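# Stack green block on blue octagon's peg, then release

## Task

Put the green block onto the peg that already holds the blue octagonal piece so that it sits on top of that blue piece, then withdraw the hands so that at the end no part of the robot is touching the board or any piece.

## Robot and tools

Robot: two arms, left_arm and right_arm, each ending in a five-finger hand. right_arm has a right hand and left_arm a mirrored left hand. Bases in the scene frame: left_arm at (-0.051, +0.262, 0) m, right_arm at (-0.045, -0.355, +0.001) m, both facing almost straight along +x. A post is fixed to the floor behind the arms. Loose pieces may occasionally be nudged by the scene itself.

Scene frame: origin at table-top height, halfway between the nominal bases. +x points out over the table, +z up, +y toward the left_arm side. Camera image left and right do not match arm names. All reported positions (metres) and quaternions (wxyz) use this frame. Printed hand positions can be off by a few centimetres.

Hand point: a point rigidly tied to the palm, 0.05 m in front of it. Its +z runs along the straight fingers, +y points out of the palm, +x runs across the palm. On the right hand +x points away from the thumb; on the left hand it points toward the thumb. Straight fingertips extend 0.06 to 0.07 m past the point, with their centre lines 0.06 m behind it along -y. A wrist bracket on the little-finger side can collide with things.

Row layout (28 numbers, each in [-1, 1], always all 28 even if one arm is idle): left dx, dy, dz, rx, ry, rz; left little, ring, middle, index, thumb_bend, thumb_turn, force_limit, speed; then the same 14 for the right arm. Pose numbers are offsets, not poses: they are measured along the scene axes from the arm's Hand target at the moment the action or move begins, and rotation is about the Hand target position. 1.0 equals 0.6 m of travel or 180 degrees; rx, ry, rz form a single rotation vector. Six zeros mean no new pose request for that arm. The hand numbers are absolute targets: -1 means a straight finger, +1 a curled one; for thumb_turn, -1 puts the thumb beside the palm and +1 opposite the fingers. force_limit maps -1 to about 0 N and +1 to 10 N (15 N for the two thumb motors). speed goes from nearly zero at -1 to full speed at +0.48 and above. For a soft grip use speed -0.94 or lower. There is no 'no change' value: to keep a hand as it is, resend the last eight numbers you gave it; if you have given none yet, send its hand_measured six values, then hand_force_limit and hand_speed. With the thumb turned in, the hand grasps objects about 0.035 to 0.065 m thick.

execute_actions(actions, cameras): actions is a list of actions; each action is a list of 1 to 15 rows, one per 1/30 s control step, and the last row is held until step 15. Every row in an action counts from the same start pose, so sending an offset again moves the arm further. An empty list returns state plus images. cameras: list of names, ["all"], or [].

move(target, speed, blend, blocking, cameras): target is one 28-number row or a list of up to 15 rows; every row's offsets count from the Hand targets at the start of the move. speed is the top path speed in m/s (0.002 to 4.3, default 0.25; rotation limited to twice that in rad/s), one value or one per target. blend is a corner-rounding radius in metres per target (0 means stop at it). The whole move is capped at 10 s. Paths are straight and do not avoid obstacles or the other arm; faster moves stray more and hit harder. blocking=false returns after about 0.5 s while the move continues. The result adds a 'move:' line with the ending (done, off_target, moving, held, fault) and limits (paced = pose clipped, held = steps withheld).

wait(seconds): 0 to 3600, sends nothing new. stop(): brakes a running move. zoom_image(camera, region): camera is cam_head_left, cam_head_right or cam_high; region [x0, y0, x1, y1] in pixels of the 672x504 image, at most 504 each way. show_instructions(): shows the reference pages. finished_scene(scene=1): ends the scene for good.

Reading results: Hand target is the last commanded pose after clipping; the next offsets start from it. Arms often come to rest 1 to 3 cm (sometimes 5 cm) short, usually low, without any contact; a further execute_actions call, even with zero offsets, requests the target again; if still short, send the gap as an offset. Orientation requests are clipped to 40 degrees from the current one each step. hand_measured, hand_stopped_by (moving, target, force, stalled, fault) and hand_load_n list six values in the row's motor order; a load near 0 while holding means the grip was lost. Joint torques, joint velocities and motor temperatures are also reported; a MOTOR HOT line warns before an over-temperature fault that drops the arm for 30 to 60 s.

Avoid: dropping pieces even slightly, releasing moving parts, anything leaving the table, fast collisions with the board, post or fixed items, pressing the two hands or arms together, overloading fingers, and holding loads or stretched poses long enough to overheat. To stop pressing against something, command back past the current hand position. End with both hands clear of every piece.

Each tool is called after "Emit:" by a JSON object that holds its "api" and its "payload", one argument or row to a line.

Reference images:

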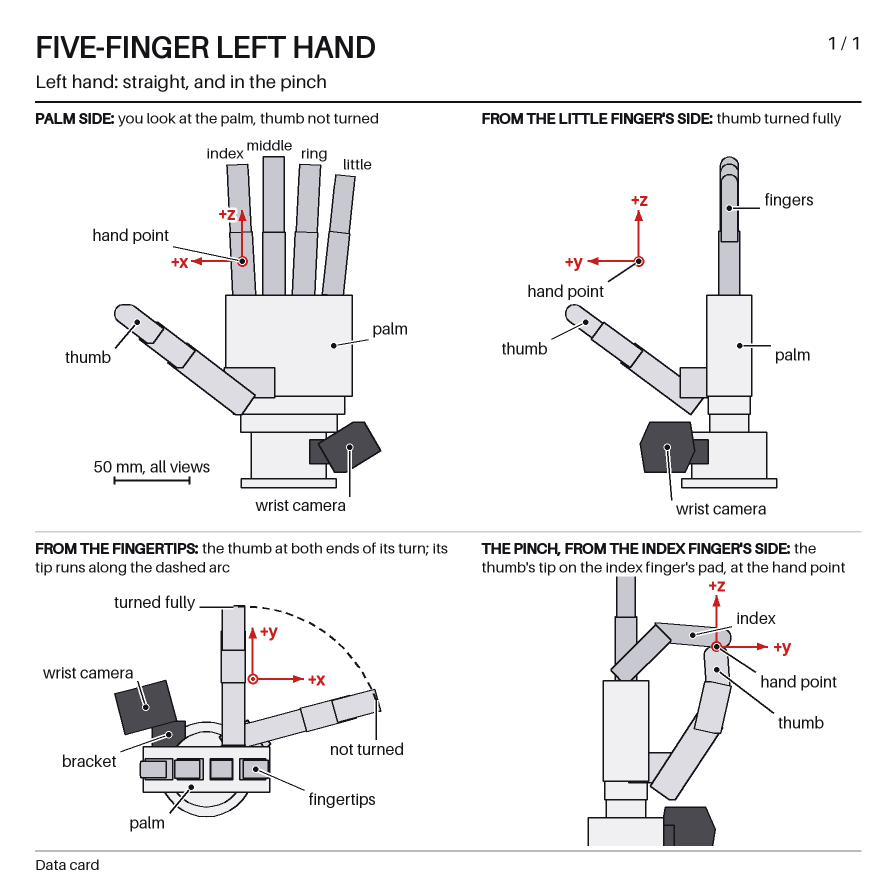

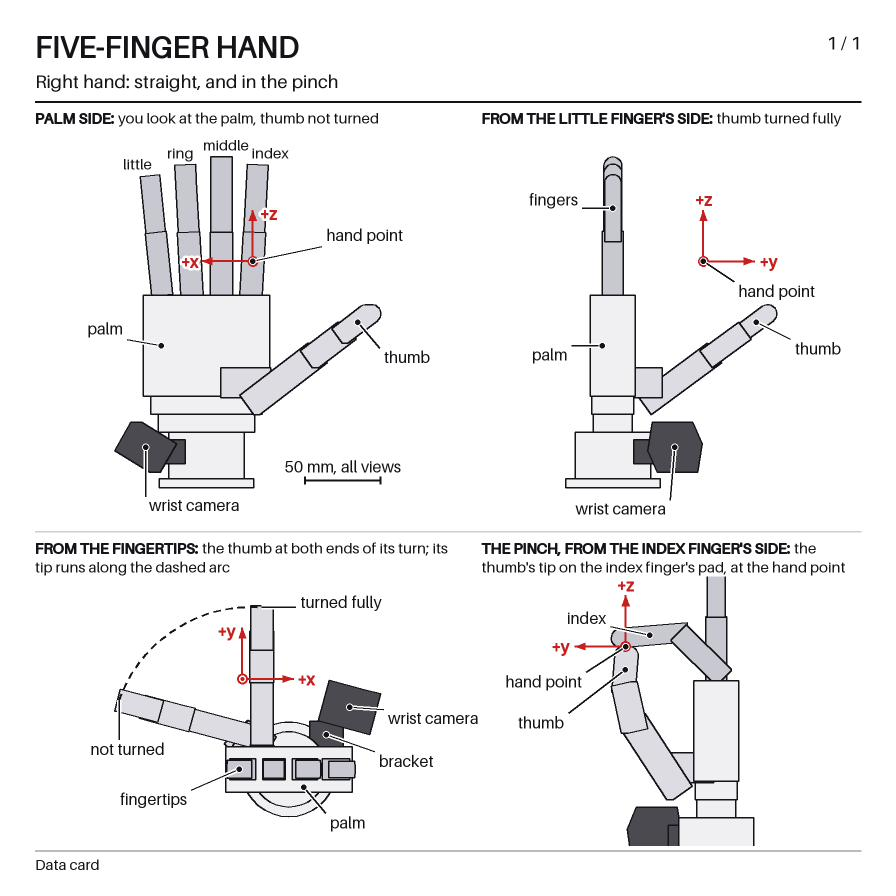

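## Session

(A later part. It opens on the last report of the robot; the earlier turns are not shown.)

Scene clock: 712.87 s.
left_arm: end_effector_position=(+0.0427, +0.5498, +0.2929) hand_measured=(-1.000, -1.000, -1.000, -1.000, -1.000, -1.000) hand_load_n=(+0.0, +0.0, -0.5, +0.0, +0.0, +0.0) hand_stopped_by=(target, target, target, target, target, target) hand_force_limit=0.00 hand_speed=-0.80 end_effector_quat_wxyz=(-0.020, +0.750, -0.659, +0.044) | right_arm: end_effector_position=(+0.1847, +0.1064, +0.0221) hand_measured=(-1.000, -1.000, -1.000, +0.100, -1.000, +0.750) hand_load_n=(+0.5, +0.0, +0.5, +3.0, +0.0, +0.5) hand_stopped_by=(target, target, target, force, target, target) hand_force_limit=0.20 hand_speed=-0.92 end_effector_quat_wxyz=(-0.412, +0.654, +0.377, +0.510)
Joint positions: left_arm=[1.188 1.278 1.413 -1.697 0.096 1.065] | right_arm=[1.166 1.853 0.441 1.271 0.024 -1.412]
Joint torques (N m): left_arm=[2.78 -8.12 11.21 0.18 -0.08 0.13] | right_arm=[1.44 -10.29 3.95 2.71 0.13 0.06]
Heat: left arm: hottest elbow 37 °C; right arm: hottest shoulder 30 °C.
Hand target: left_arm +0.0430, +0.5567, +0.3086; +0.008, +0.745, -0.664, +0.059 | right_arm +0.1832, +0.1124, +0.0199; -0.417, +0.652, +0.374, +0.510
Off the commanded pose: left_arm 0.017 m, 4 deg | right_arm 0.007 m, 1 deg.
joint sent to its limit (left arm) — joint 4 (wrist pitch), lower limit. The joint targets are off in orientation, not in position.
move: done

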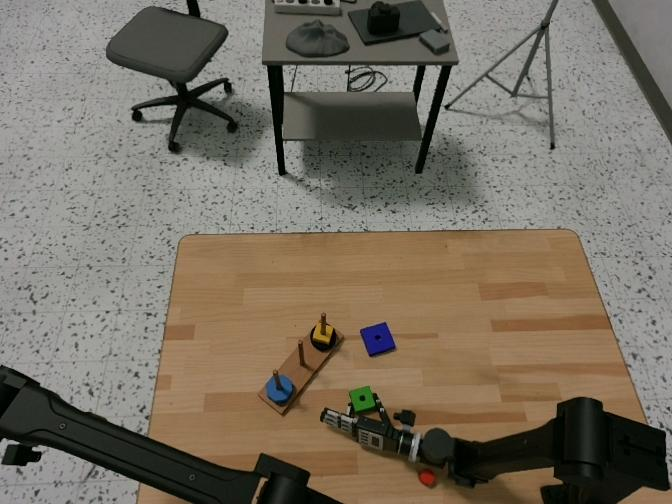

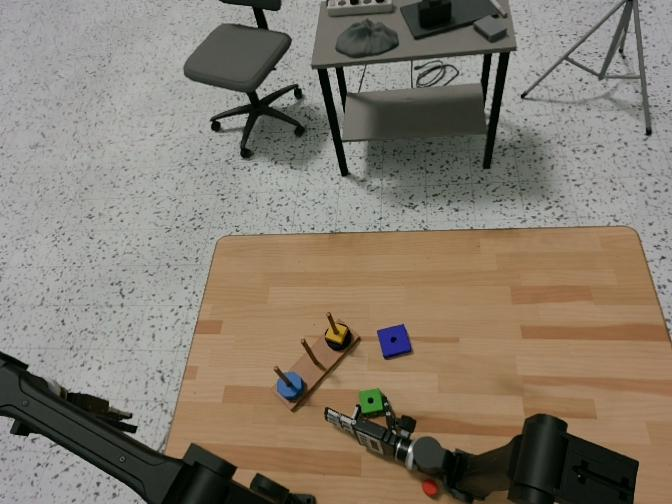

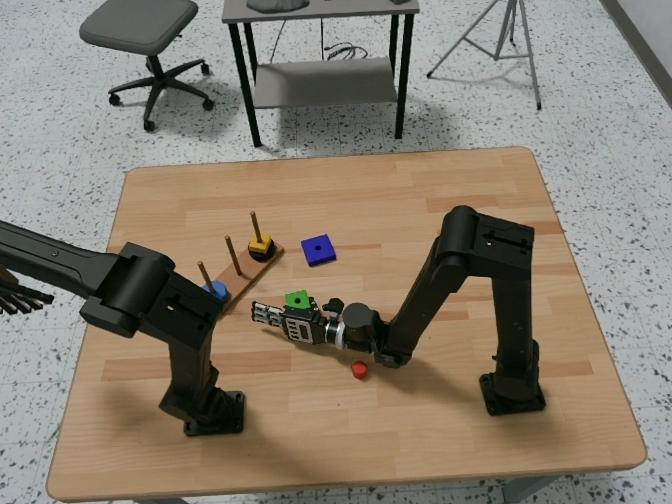

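Emit:
{"api": "move", "payload": {
  "target": [
    [0,0,0,0,0,0,-1,-1,-1,-1,-1,-1,0,-0.8,0,0,0,0,0,0,-1,-1,-1,-0.1,-1,0.75,0.2,-0.8],
    [0,0,0,0,0,0,-1,-1,-1,-1,-1,-1,0,-0.8,0.0117,0.0057,0.0052,0,0,-0.0444,-1,-1,-1,-0.1,-1,0.75,0.2,-0.8]
  ],
  "speed": 0.03,
  "cameras": ["all"]
}}

Emit:
{"api": "zoom_image", "payload": {
  "camera": "cam_head_left",
  "region": [310, 360, 410, 430]
}}

Emit:
{"api": "zoom_image", "payload": {
  "camera": "cam_head_right",
  "region": [320, 360, 420, 430]
}}

Scene clock: 745.43 s.
left_arm: end_effector_position=(+0.0427, +0.5498, +0.2929) hand_measured=(-1.000, -1.000, -1.000, -1.000, -1.000, -1.000) hand_load_n=(+0.0, +0.0, +0.0, +0.0, +0.0, +0.0) hand_stopped_by=(target, target, target, target, target, target) hand_force_limit=0.00 hand_speed=-0.80 end_effector_quat_wxyz=(-0.020, +0.750, -0.659, +0.044) | right_arm: end_effector_position=(+0.1928, +0.1090, +0.0302) hand_measured=(-1.000, -1.000, -1.000, -0.100, -1.000, +0.750) hand_load_n=(+0.0, +0.0, +0.0, +0.0, +0.0, +0.0) hand_stopped_by=(target, target, target, target, target, target) hand_force_limit=0.20 hand_speed=-0.80 end_effector_quat_wxyz=(-0.380, +0.672, +0.327, +0.545)
Joint positions: left_arm=[1.188 1.278 1.413 -1.697 0.096 1.065] | right_arm=[1.221 1.853 0.479 1.254 0.217 -1.389]
Joint torques (N m): left_arm=[2.9 -8.29 11.29 0.23 -0.04 0.12] | right_arm=[1.38 -11.05 4.7 1.58 0.22 0.06]
Heat: left arm: hottest elbow 37 °C; right arm: hottest shoulder 30 °C.
Hand target: left_arm +0.0430, +0.5567, +0.3086; +0.008, +0.745, -0.664, +0.059 | right_arm +0.1904, +0.1159, +0.0230; -0.381, +0.677, +0.327, +0.538
Off the commanded pose: left_arm 0.017 m, 4 deg | right_arm 0.010 m, 1 deg.
joint sent to its limit (left arm) — joint 4 (wrist pitch), lower limit. The joint targets are off in orientation, not in position.
move: done

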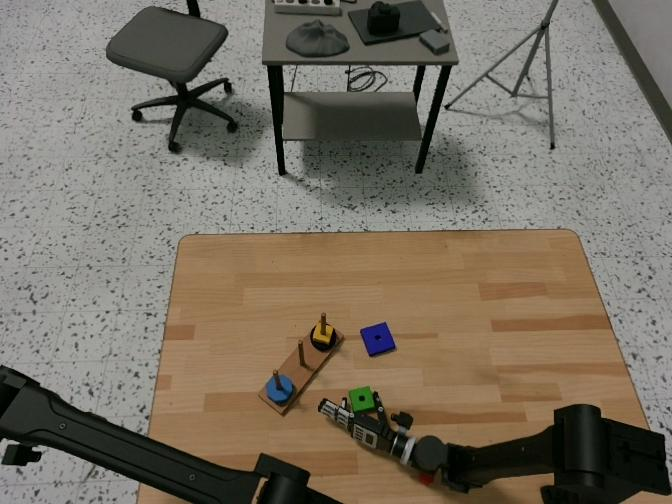

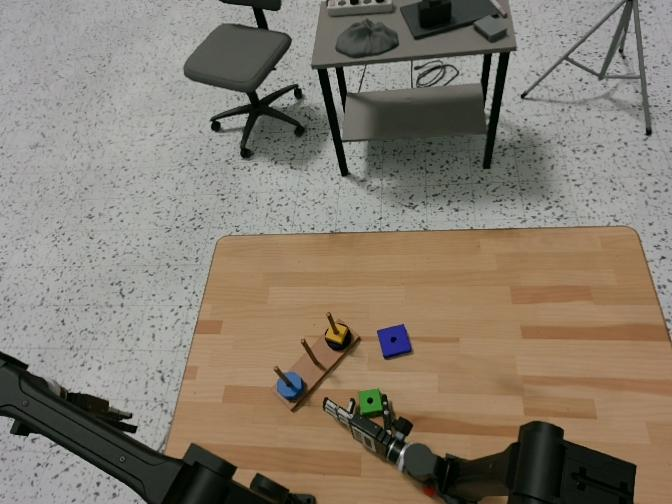

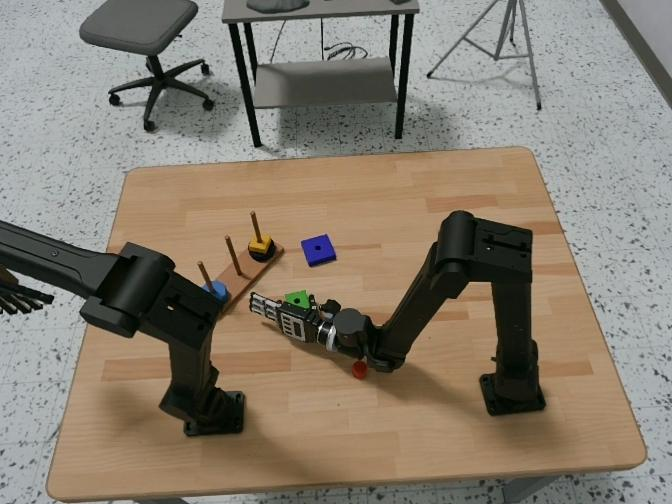

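Scaled by 5.040 from the camera's image (finer frame: 960x720).

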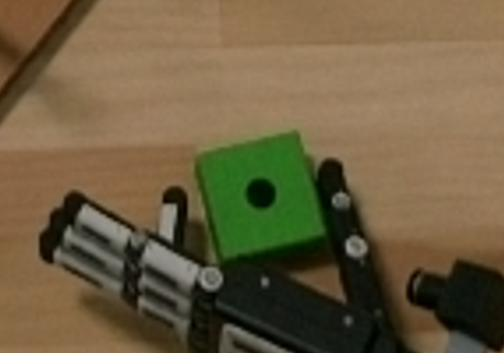

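Scaled by 5.040 from the camera's image (finer frame: 960x720).

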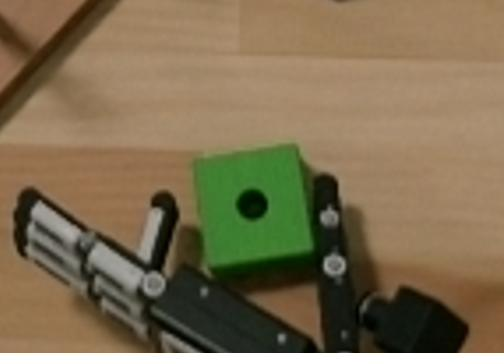

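Emit:
{"api": "move", "payload": {
  "target": [0,0,0,0,0,0,-1,-1,-1,-1,-1,-1,0,-0.8,-0.003,0,-0.016,0,0,0,-1,-1,-1,-0.1,-1,0.75,0.2,-0.8],
  "speed": 0.03,
  "cameras": ["all"]
}}

Emit:
{"api": "zoom_image", "payload": {
  "camera": "cam_head_left",
  "region": [310, 360, 410, 430]
}}

Emit:
{"api": "zoom_image", "payload": {
  "camera": "cam_head_right",
  "region": [320, 360, 420, 430]
}}

Scene clock: 757.50 s.
left_arm: end_effector_position=(+0.0427, +0.5498, +0.2929) hand_measured=(-1.000, -1.000, -1.000, -1.000, -1.000, -1.000) hand_load_n=(+0.0, +0.0, +0.0, +0.0, +0.0, +0.0) hand_stopped_by=(target, target, target, target, target, target) hand_force_limit=0.00 hand_speed=-0.80 end_effector_quat_wxyz=(-0.020, +0.750, -0.659, +0.044) | right_arm: end_effector_position=(+0.1908, +0.1082, +0.0154) hand_measured=(-1.000, -1.000, -1.000, -0.100, -1.000, +0.750) hand_load_n=(+0.0, +0.0, +0.0, +0.0, +0.0, +0.0) hand_stopped_by=(target, target, target, target, target, target) hand_force_limit=0.20 hand_speed=-0.80 end_effector_quat_wxyz=(-0.373, +0.679, +0.332, +0.539)
Joint positions: left_arm=[1.188 1.278 1.413 -1.697 0.096 1.065] | right_arm=[1.227 1.889 0.484 1.259 0.223 -1.389]
Joint torques (N m): left_arm=[2.78 -8.18 11.25 0.16 -0.04 0.11] | right_arm=[1.73 -10.93 4.27 2.67 0.17 0.1]
Heat: left arm: hottest elbow 37 °C; right arm: hottest shoulder 30 °C.
Hand target: left_arm +0.0430, +0.5567, +0.3086; +0.008, +0.745, -0.664, +0.059 | right_arm +0.1885, +0.1159, +0.0134; -0.381, +0.677, +0.328, +0.538
Off the commanded pose: left_arm 0.017 m, 4 deg | right_arm 0.008 m, 1 deg.
joint sent to its limit (left arm) — joint 4 (wrist pitch), lower limit. The joint targets are off in orientation, not in position.
move: done

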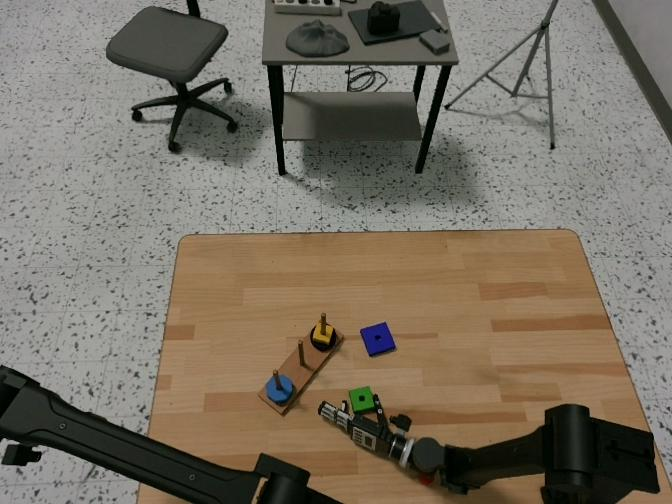

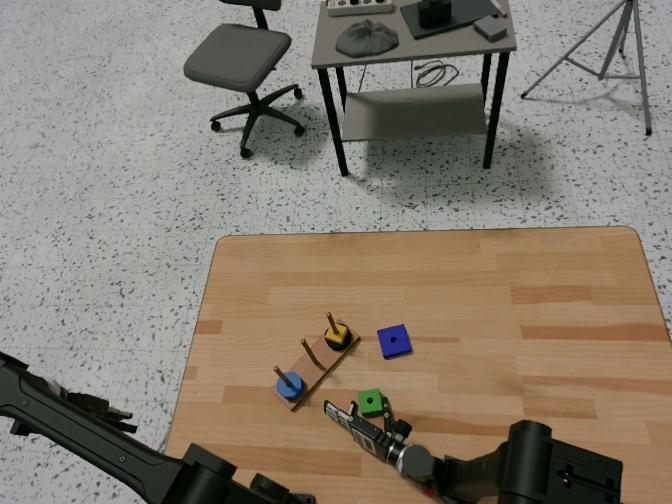

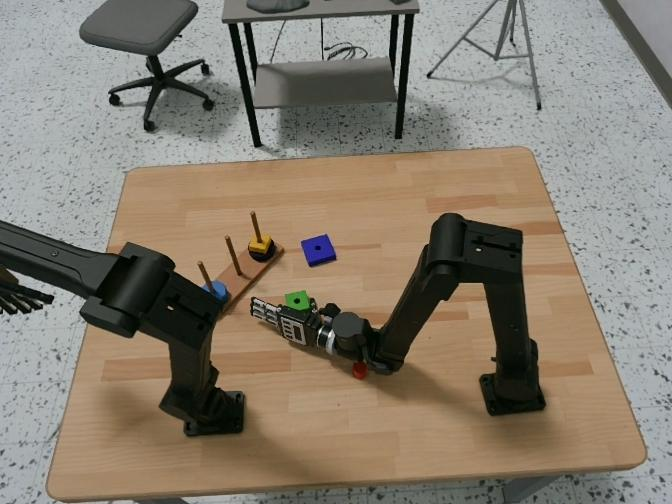

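Scaled by 5.040 from the camera's image (finer frame: 960x720).

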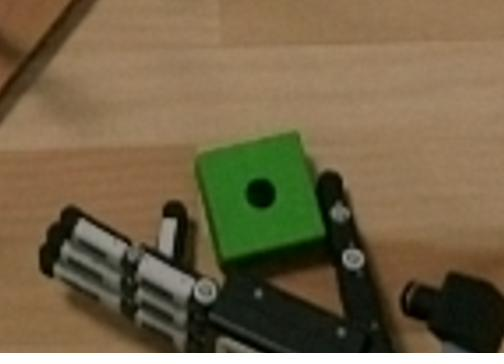

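Scaled by 5.040 from the camera's image (finer frame: 960x720).

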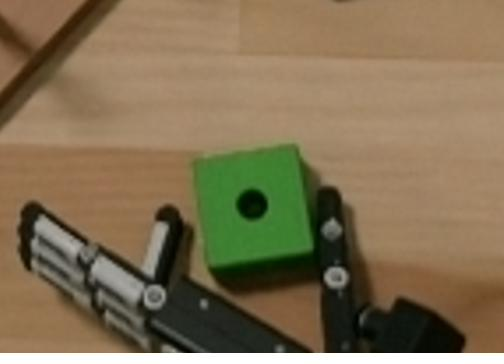

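Emit:
{"api": "move", "payload": {
  "target": [0,0,0,0,0,0,-1,-1,-1,-1,-1,-1,0,-0.8,0,0,0.01,0,0,0,-1,-1,-1,-0.1,-1,0.75,0.2,-0.8],
  "speed": 0.03,
  "cameras": ["all"]
}}

Emit:
{"api": "zoom_image", "payload": {
  "camera": "cam_head_left",
  "region": [310, 360, 410, 430]
}}

Scene clock: 766.93 s.
left_arm: end_effector_position=(+0.0427, +0.5498, +0.2929) hand_measured=(-1.000, -1.000, -1.000, -1.000, -1.000, -1.000) hand_load_n=(+0.0, +0.0, +0.0, +0.0, +0.0, +0.0) hand_stopped_by=(target, target, target, target, target, target) hand_force_limit=0.00 hand_speed=-0.80 end_effector_quat_wxyz=(-0.020, +0.750, -0.659, +0.044) | right_arm: end_effector_position=(+0.1908, +0.1082, +0.0154) hand_measured=(-1.000, -1.000, -1.000, -0.100, -1.000, +0.750) hand_load_n=(+0.0, +0.0, +0.0, +0.0, +0.0, +0.0) hand_stopped_by=(target, target, target, target, target, target) hand_force_limit=0.20 hand_speed=-0.80 end_effector_quat_wxyz=(-0.373, +0.679, +0.332, +0.539)
Joint positions: left_arm=[1.188 1.278 1.413 -1.697 0.096 1.065] | right_arm=[1.227 1.889 0.484 1.259 0.223 -1.389]
Joint torques (N m): left_arm=[2.55 -7.77 11.4 0.1 -0.03 0.11] | right_arm=[1.61 -12.81 4.08 1.87 0.18 0.1]
Heat: left arm: hottest elbow 37 °C; right arm: hottest shoulder 30 °C.
Hand target: left_arm +0.0430, +0.5567, +0.3086; +0.008, +0.745, -0.664, +0.059 | right_arm +0.1885, +0.1159, +0.0194; -0.381, +0.677, +0.328, +0.538
Off the commanded pose: left_arm 0.017 m, 4 deg | right_arm 0.009 m, 1 deg.
joint sent to its limit (left arm) — joint 4 (wrist pitch), lower limit. The joint targets are off in orientation, not in position.
move: done

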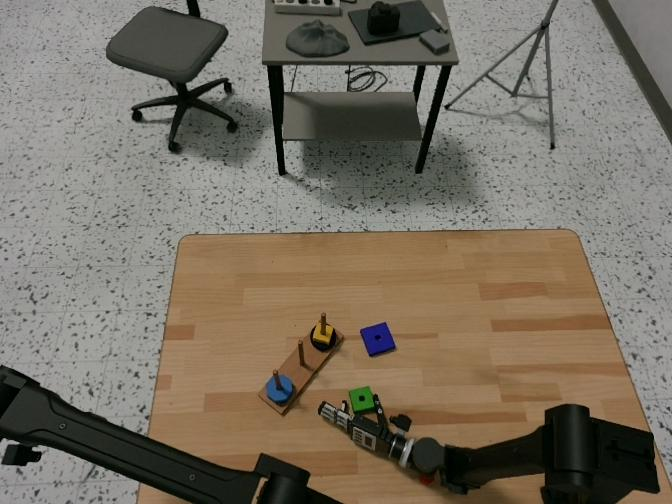

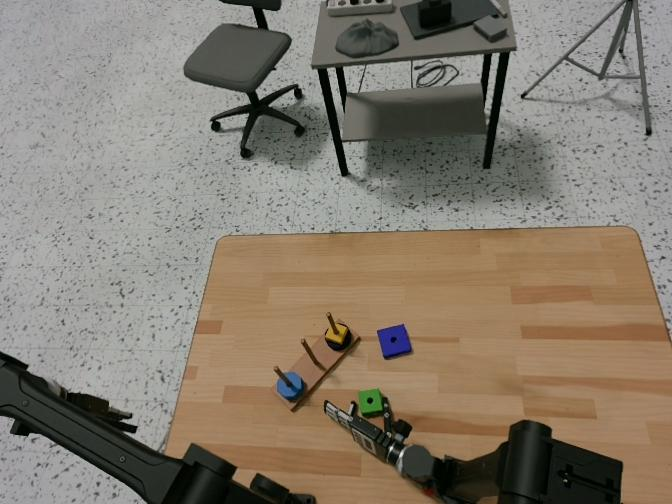

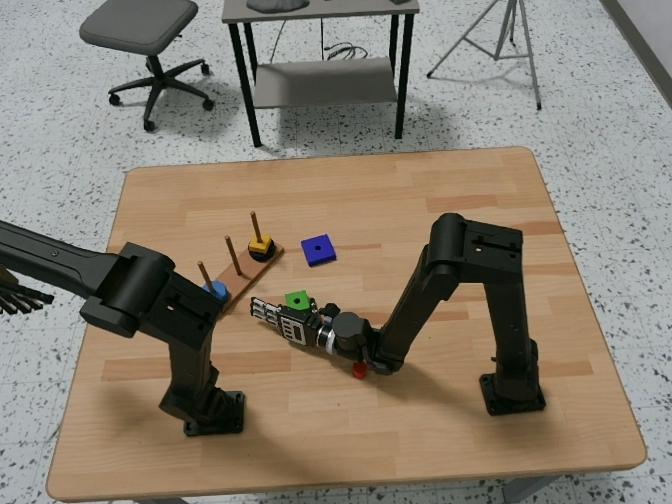

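Scaled by 5.040 from the camera's image (finer frame: 960x720).

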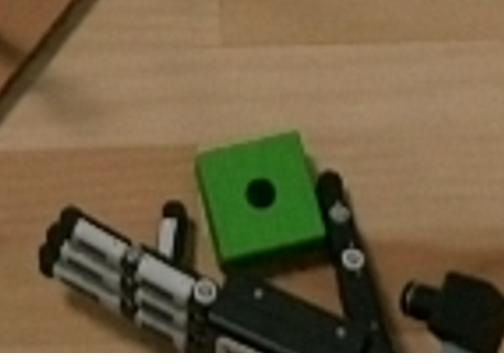

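Emit:
{"api": "move", "payload": {
  "target": [0,0,0,0,0,0,-1,-1,-1,-1,-1,-1,0,-0.8,0,0,0.006,0,0,0,-1,-1,-1,-0.1,-1,0.75,0.2,-0.8],
  "speed": 0.03,
  "cameras": ["all"]
}}

Emit:
{"api": "zoom_image", "payload": {
  "camera": "cam_head_left",
  "region": [310, 360, 410, 430]
}}

Emit:
{"api": "zoom_image", "payload": {
  "camera": "cam_head_right",
  "region": [320, 360, 420, 430]
}}

Scene clock: 772.70 s.
left_arm: end_effector_position=(+0.0427, +0.5498, +0.2929) hand_measured=(-1.000, -1.000, -1.000, -1.000, -1.000, -1.000) hand_load_n=(+0.0, +0.0, +0.0, +0.0, +0.0, +0.0) hand_stopped_by=(target, target, target, target, target, target) hand_force_limit=0.00 hand_speed=-0.80 end_effector_quat_wxyz=(-0.020, +0.750, -0.659, +0.044) | right_arm: end_effector_position=(+0.1912, +0.1094, +0.0215) hand_measured=(-1.000, -1.000, -1.000, -0.100, -1.000, +0.750) hand_load_n=(+0.0, +0.0, +0.0, +0.0, +0.0, +0.0) hand_stopped_by=(target, target, target, target, target, target) hand_force_limit=0.20 hand_speed=-0.80 end_effector_quat_wxyz=(-0.375, +0.676, +0.330, +0.541)
Joint positions: left_arm=[1.188 1.278 1.413 -1.697 0.096 1.065] | right_arm=[1.227 1.875 0.484 1.255 0.223 -1.389]
Joint torques (N m): left_arm=[2.14 -8.18 11.22 0.17 -0.06 0.11] | right_arm=[1.49 -12.57 4.1 1.51 0.17 0.09]
Heat: left arm: hottest elbow 37 °C; right arm: hottest shoulder 30 °C.
Hand target: left_arm +0.0430, +0.5567, +0.3086; +0.008, +0.745, -0.664, +0.059 | right_arm +0.1885, +0.1159, +0.0232; -0.381, +0.676, +0.328, +0.538
Off the commanded pose: left_arm 0.017 m, 4 deg | right_arm 0.007 m, 1 deg.
joint sent to its limit (left arm) — joint 4 (wrist pitch), lower limit. The joint targets are off in orientation, not in position.
move: done

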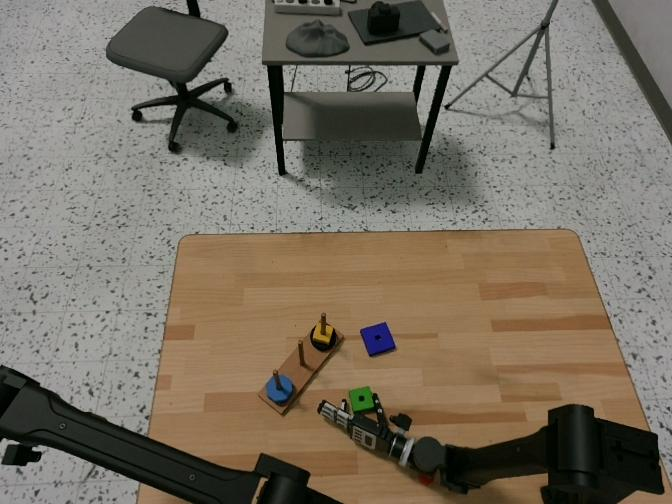

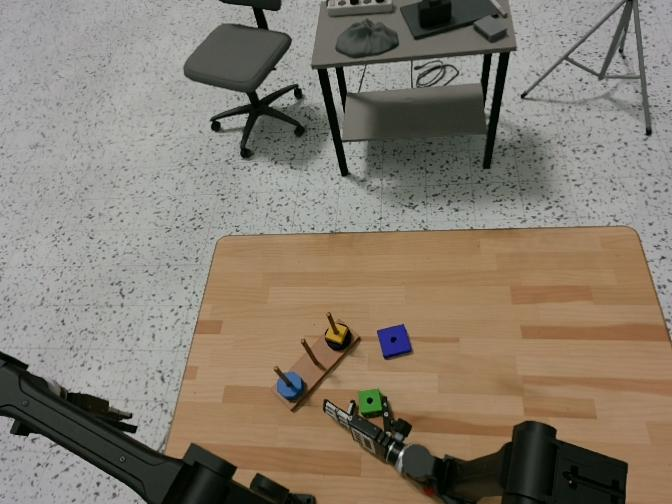

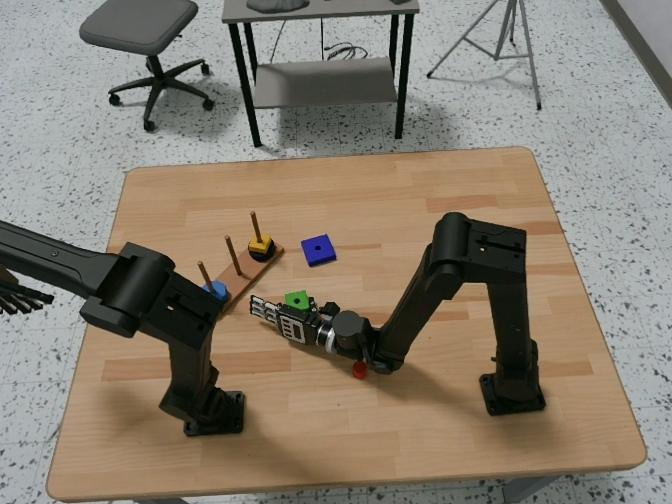

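Scaled by 5.040 from the camera's image (finer frame: 960x720).

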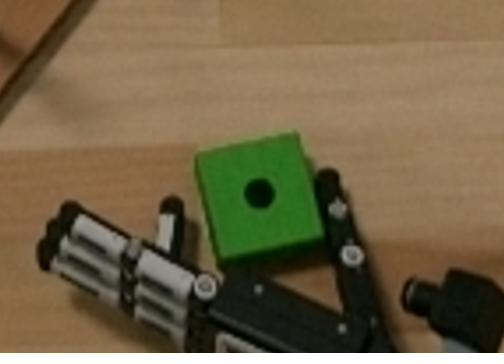

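Scaled by 5.040 from the camera's image (finer frame: 960x720).

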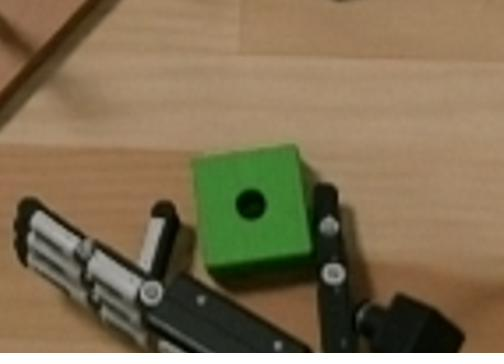

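Emit:
{"api": "move", "payload": {
  "target": [
    [0,0,0,0,0,0,-1,-1,-1,-1,-1,-1,0,-0.8,0,0,0,0,0,0,-1,-1,-1,0.5,-1,0.75,0.1,-0.92],
    [0,0,0,0,0,0,-1,-1,-1,-1,-1,-1,0,-0.8,0,-0.003,0.06,0,0,0,-1,-1,-1,0.5,-1,0.75,0.1,-0.92]
  ],
  "speed": 0.04,
  "cameras": ["all"]
}}

Emit:
{"api": "zoom_image", "payload": {
  "camera": "cam_head_left",
  "region": [310, 360, 410, 430]
}}

Emit:
{"api": "zoom_image", "payload": {
  "camera": "cam_head_right",
  "region": [320, 360, 420, 430]
}}

Emit:
{"api": "zoom_image", "payload": {
  "camera": "cam_high",
  "region": [240, 240, 340, 320]
}}

Scene clock: 797.00 s.
left_arm: end_effector_position=(+0.0427, +0.5498, +0.2929) hand_measured=(-1.000, -1.000, -1.000, -1.000, -1.000, -1.000) hand_load_n=(+0.0, +0.0, +0.0, +0.0, +0.0, +0.0) hand_stopped_by=(target, target, target, target, target, target) hand_force_limit=0.00 hand_speed=-0.80 end_effector_quat_wxyz=(-0.020, +0.750, -0.659, +0.044) | right_arm: end_effector_position=(+0.1920, +0.1127, +0.0614) hand_measured=(-1.000, -1.000, -1.000, +0.086, -1.000, +0.750) hand_load_n=(+0.0, +0.0, +0.0, +0.0, -0.5, +0.0) hand_stopped_by=(target, target, target, force, target, target) hand_force_limit=0.10 hand_speed=-0.92 end_effector_quat_wxyz=(-0.379, +0.673, +0.327, +0.544)
Joint positions: left_arm=[1.188 1.278 1.413 -1.697 0.096 1.065] | right_arm=[1.227 1.725 0.484 1.118 0.223 -1.386]
Joint torques (N m): left_arm=[2.73 -8.41 11.3 0.24 -0.07 0.13] | right_arm=[1.38 -11.69 4.34 1.52 0.12 0.07]
Heat: left arm: hottest elbow 37 °C; right arm: hottest shoulder 30 °C.
Hand target: left_arm +0.0430, +0.5567, +0.3086; +0.008, +0.745, -0.664, +0.059 | right_arm +0.1885, +0.1141, +0.0591; -0.381, +0.677, +0.328, +0.538
Off the commanded pose: left_arm 0.017 m, 4 deg | right_arm 0.004 m, 1 deg.
joint sent to its limit (left arm) — joint 4 (wrist pitch), lower limit. The joint targets are off in orientation, not in position.
move: done

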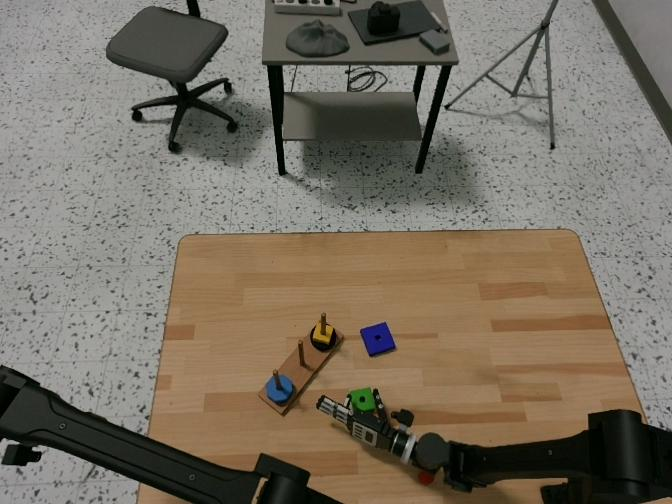

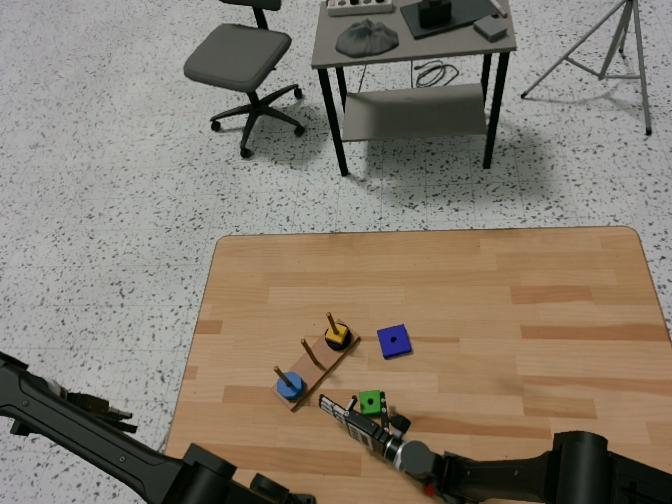

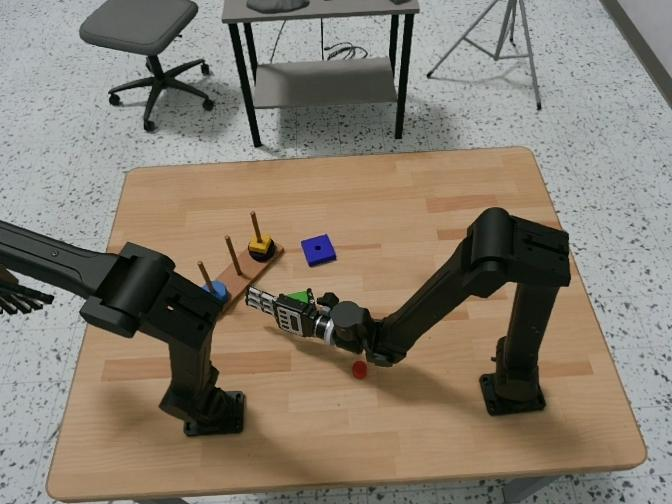

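Scaled by 5.040 from the camera's image (finer frame: 960x720).

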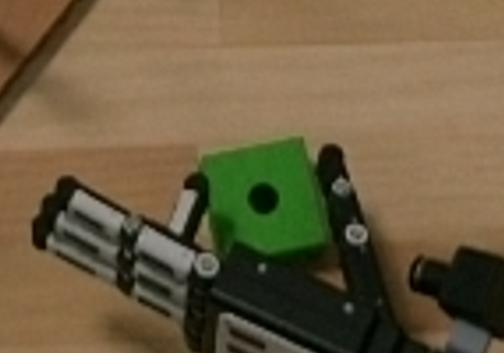

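Scaled by 5.040 from the camera's image (finer frame: 960x720).

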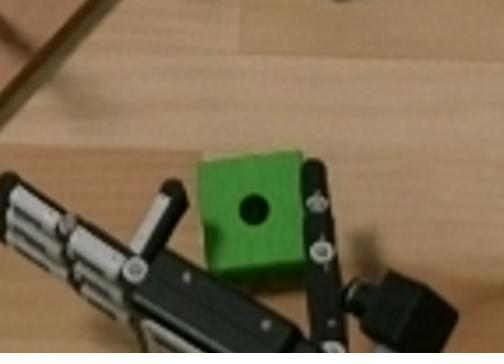

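Scaled by 5.040 from the camera's image (finer frame: 960x720).

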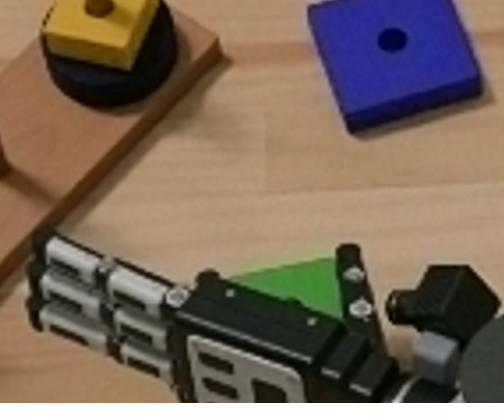

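Emit:
{"api": "move", "payload": {
  "target": [
    [0,0,0,0,0,0,-1,-1,-1,-1,-1,-1,0,-0.8,-0.0073,-0.0027,0,0,0,0,-1,-1,-1,-0.1,-1,0.75,0.1,-0.8],
    [0,0,0,0,0,0,-1,-1,-1,-1,-1,-1,0,-0.8,-0.0073,-0.0027,-0.0743,0,0,0,-1,-1,-1,-0.1,-1,0.75,0.1,-0.8]
  ],
  "speed": 0.04,
  "cameras": ["all"]
}}

Emit:
{"api": "zoom_image", "payload": {
  "camera": "cam_head_left",
  "region": [310, 360, 410, 430]
}}

Emit:
{"api": "zoom_image", "payload": {
  "camera": "cam_head_right",
  "region": [320, 360, 420, 430]
}}

Scene clock: 862.53 s.
left_arm: end_effector_position=(+0.0427, +0.5498, +0.2929) hand_measured=(-1.000, -1.000, -1.000, -1.000, -1.000, -1.000) hand_load_n=(+0.0, +0.0, +0.0, +0.0, +0.0, +0.0) hand_stopped_by=(target, target, target, target, target, target) hand_force_limit=0.00 hand_speed=-0.80 end_effector_quat_wxyz=(-0.020, +0.750, -0.659, +0.044) | right_arm: end_effector_position=(+0.1890, +0.1139, +0.0378) hand_measured=(-1.000, -1.000, -1.000, -0.100, -1.000, +0.750) hand_load_n=(+0.0, +0.0, -0.5, +0.0, +0.0, -5.5) hand_stopped_by=(target, target, target, target, target, target) hand_force_limit=0.10 hand_speed=-0.80 end_effector_quat_wxyz=(-0.385, +0.662, +0.324, +0.555)
Joint positions: left_arm=[1.188 1.278 1.413 -1.697 0.096 1.065] | right_arm=[1.238 1.856 0.484 1.282 0.235 -1.399]
Joint torques (N m): left_arm=[2.9 -8.41 11.25 0.13 -0.03 0.12] | right_arm=[1.26 -9.41 3.36 1.85 0.08 0.23]
Heat: left arm: hottest elbow 38 °C; right arm: hottest shoulder 30 °C.
Hand target: left_arm +0.0430, +0.5567, +0.3086; +0.008, +0.745, -0.664, +0.059 | right_arm +0.1842, +0.1125, +0.0145; -0.381, +0.677, +0.328, +0.538
Off the commanded pose: left_arm 0.017 m, 4 deg | right_arm 0.024 m, 3 deg.
joint sent to its limit (left arm) — joint 4 (wrist pitch), lower limit. The joint targets are off in orientation, not in position.
move: off_target (right_arm)

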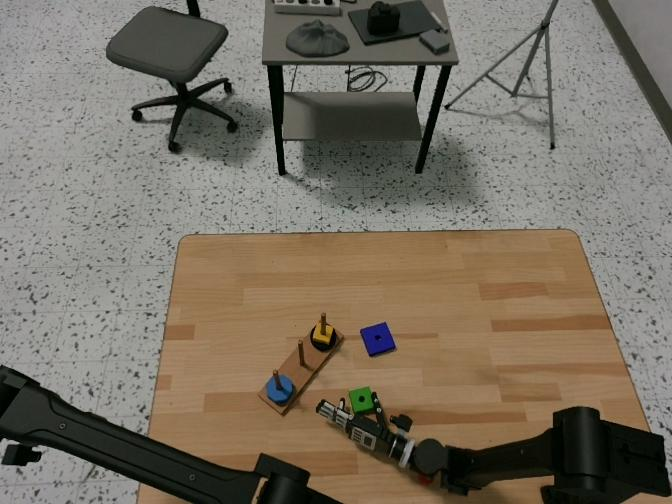

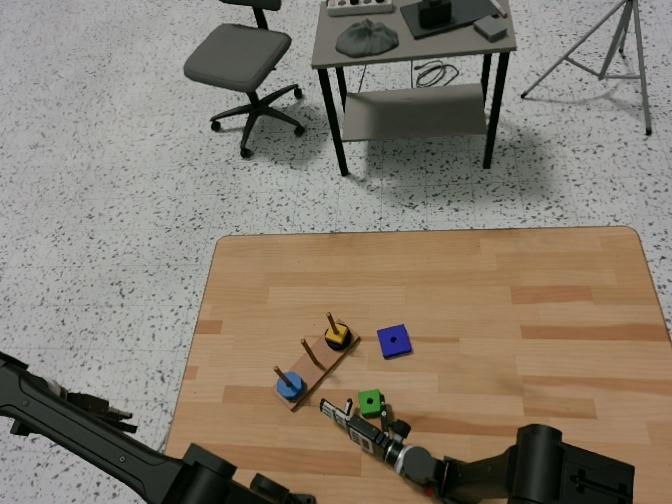

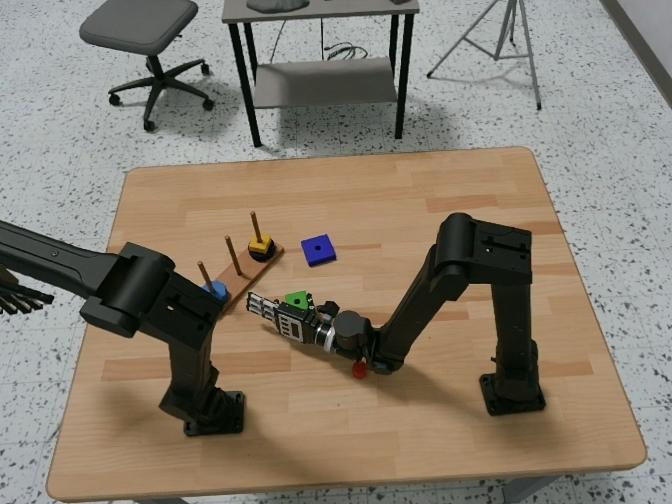

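Scaled by 5.040 from the camera's image (finer frame: 960x720).

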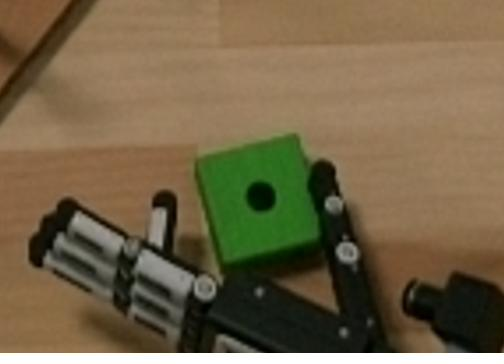

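Scaled by 5.040 from the camera's image (finer frame: 960x720).

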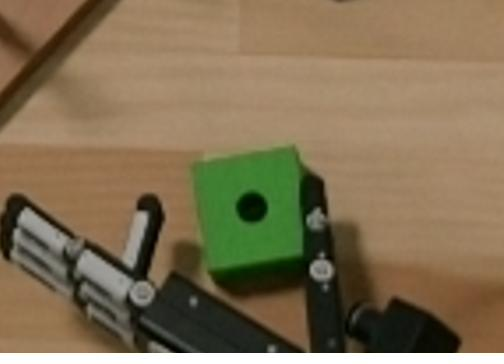

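Emit:
{"api": "move", "payload": {
  "target": [
    [0,0,0,0,0,0,-1,-1,-1,-1,-1,-1,0,-0.8,0,0,0.06,0,0,0,-1,-1,-1,-0.1,-1,0.75,0.1,-0.8],
    [0,0,0,0,0,0,-1,-1,-1,-1,-1,-1,0,-0.8,0.003,-0.015,0.06,0,0,0,-1,-1,-1,-0.1,-1,0.75,0.1,-0.8]
  ],
  "speed": 0.05,
  "cameras": ["all"]
}}

Emit:
{"api": "zoom_image", "payload": {
  "camera": "cam_head_left",
  "region": [310, 360, 410, 430]
}}

Emit:
{"api": "zoom_image", "payload": {
  "camera": "cam_head_right",
  "region": [320, 360, 420, 430]
}}

Scene clock: 886.87 s.
left_arm: end_effector_position=(+0.0427, +0.5498, +0.2929) hand_measured=(-1.000, -1.000, -1.000, -1.000, -1.000, -1.000) hand_load_n=(+0.0, +0.0, +0.0, +0.0, +0.0, +0.0) hand_stopped_by=(target, target, target, target, target, target) hand_force_limit=0.00 hand_speed=-0.80 end_effector_quat_wxyz=(-0.020, +0.750, -0.659, +0.044) | right_arm: end_effector_position=(+0.1846, +0.1054, +0.0497) hand_measured=(-1.000, -1.000, -1.000, -0.100, -1.000, +0.750) hand_load_n=(+0.0, +0.0, +0.0, +0.0, +0.0, +0.5) hand_stopped_by=(target, target, target, target, target, target) hand_force_limit=0.10 hand_speed=-0.80 end_effector_quat_wxyz=(-0.378, +0.675, +0.333, +0.540)
Joint positions: left_arm=[1.188 1.278 1.413 -1.697 0.096 1.065] | right_arm=[1.238 1.751 0.459 1.156 0.227 -1.388]
Joint torques (N m): left_arm=[2.49 -8.23 11.25 0.14 -0.04 0.16] | right_arm=[0.44 -11.75 3.66 2.07 -0.04 0.1]
Heat: left arm: hottest elbow 38 °C; right arm: hottest shoulder 29 °C.
Hand target: left_arm +0.0430, +0.5567, +0.3086; +0.008, +0.745, -0.664, +0.059 | right_arm +0.1860, +0.1033, +0.0503; -0.381, +0.677, +0.327, +0.538
Off the commanded pose: left_arm 0.017 m, 4 deg | right_arm 0.002 m, 1 deg.
joint sent to its limit (left arm) — joint 4 (wrist pitch), lower limit. The joint targets are off in orientation, not in position.
move: done

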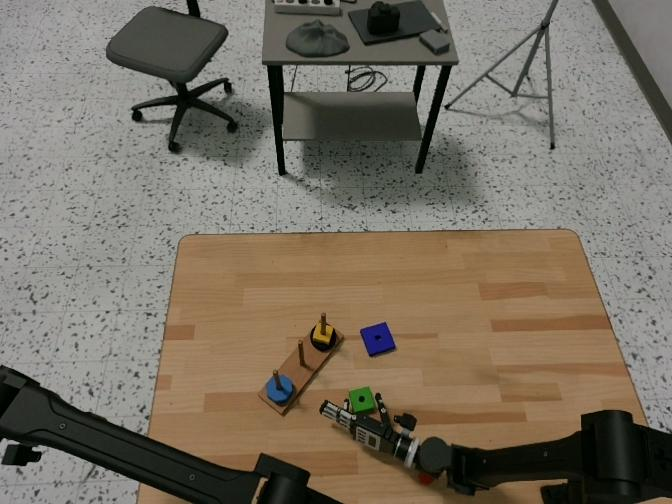

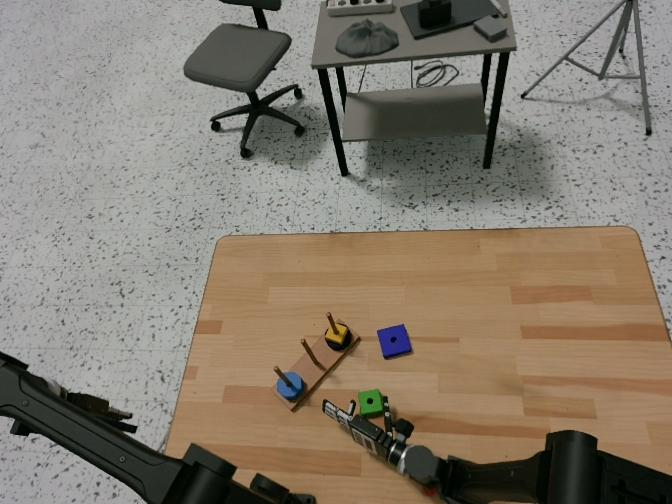

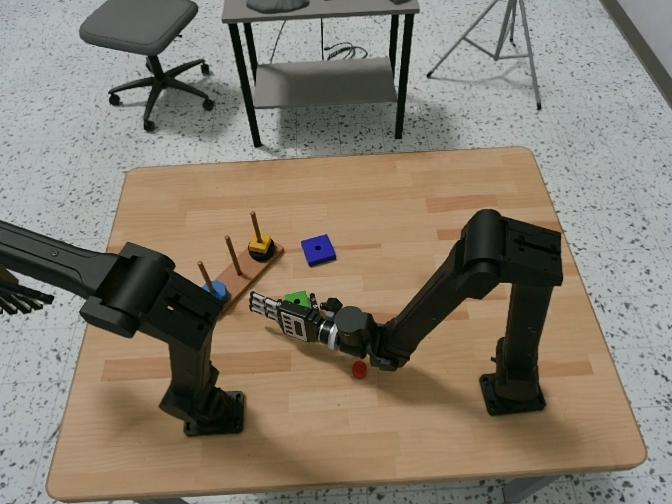

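Scaled by 5.040 from the camera's image (finer frame: 960x720).

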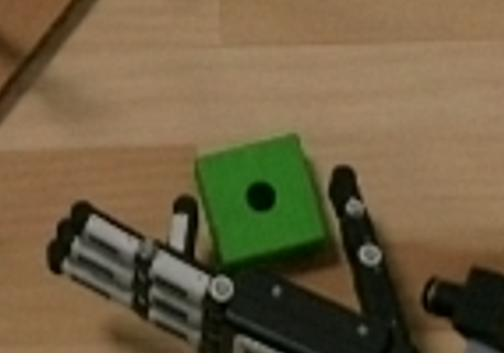

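Scaled by 5.040 from the camera's image (finer frame: 960x720).

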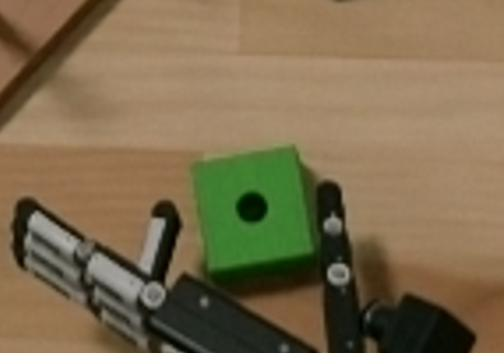

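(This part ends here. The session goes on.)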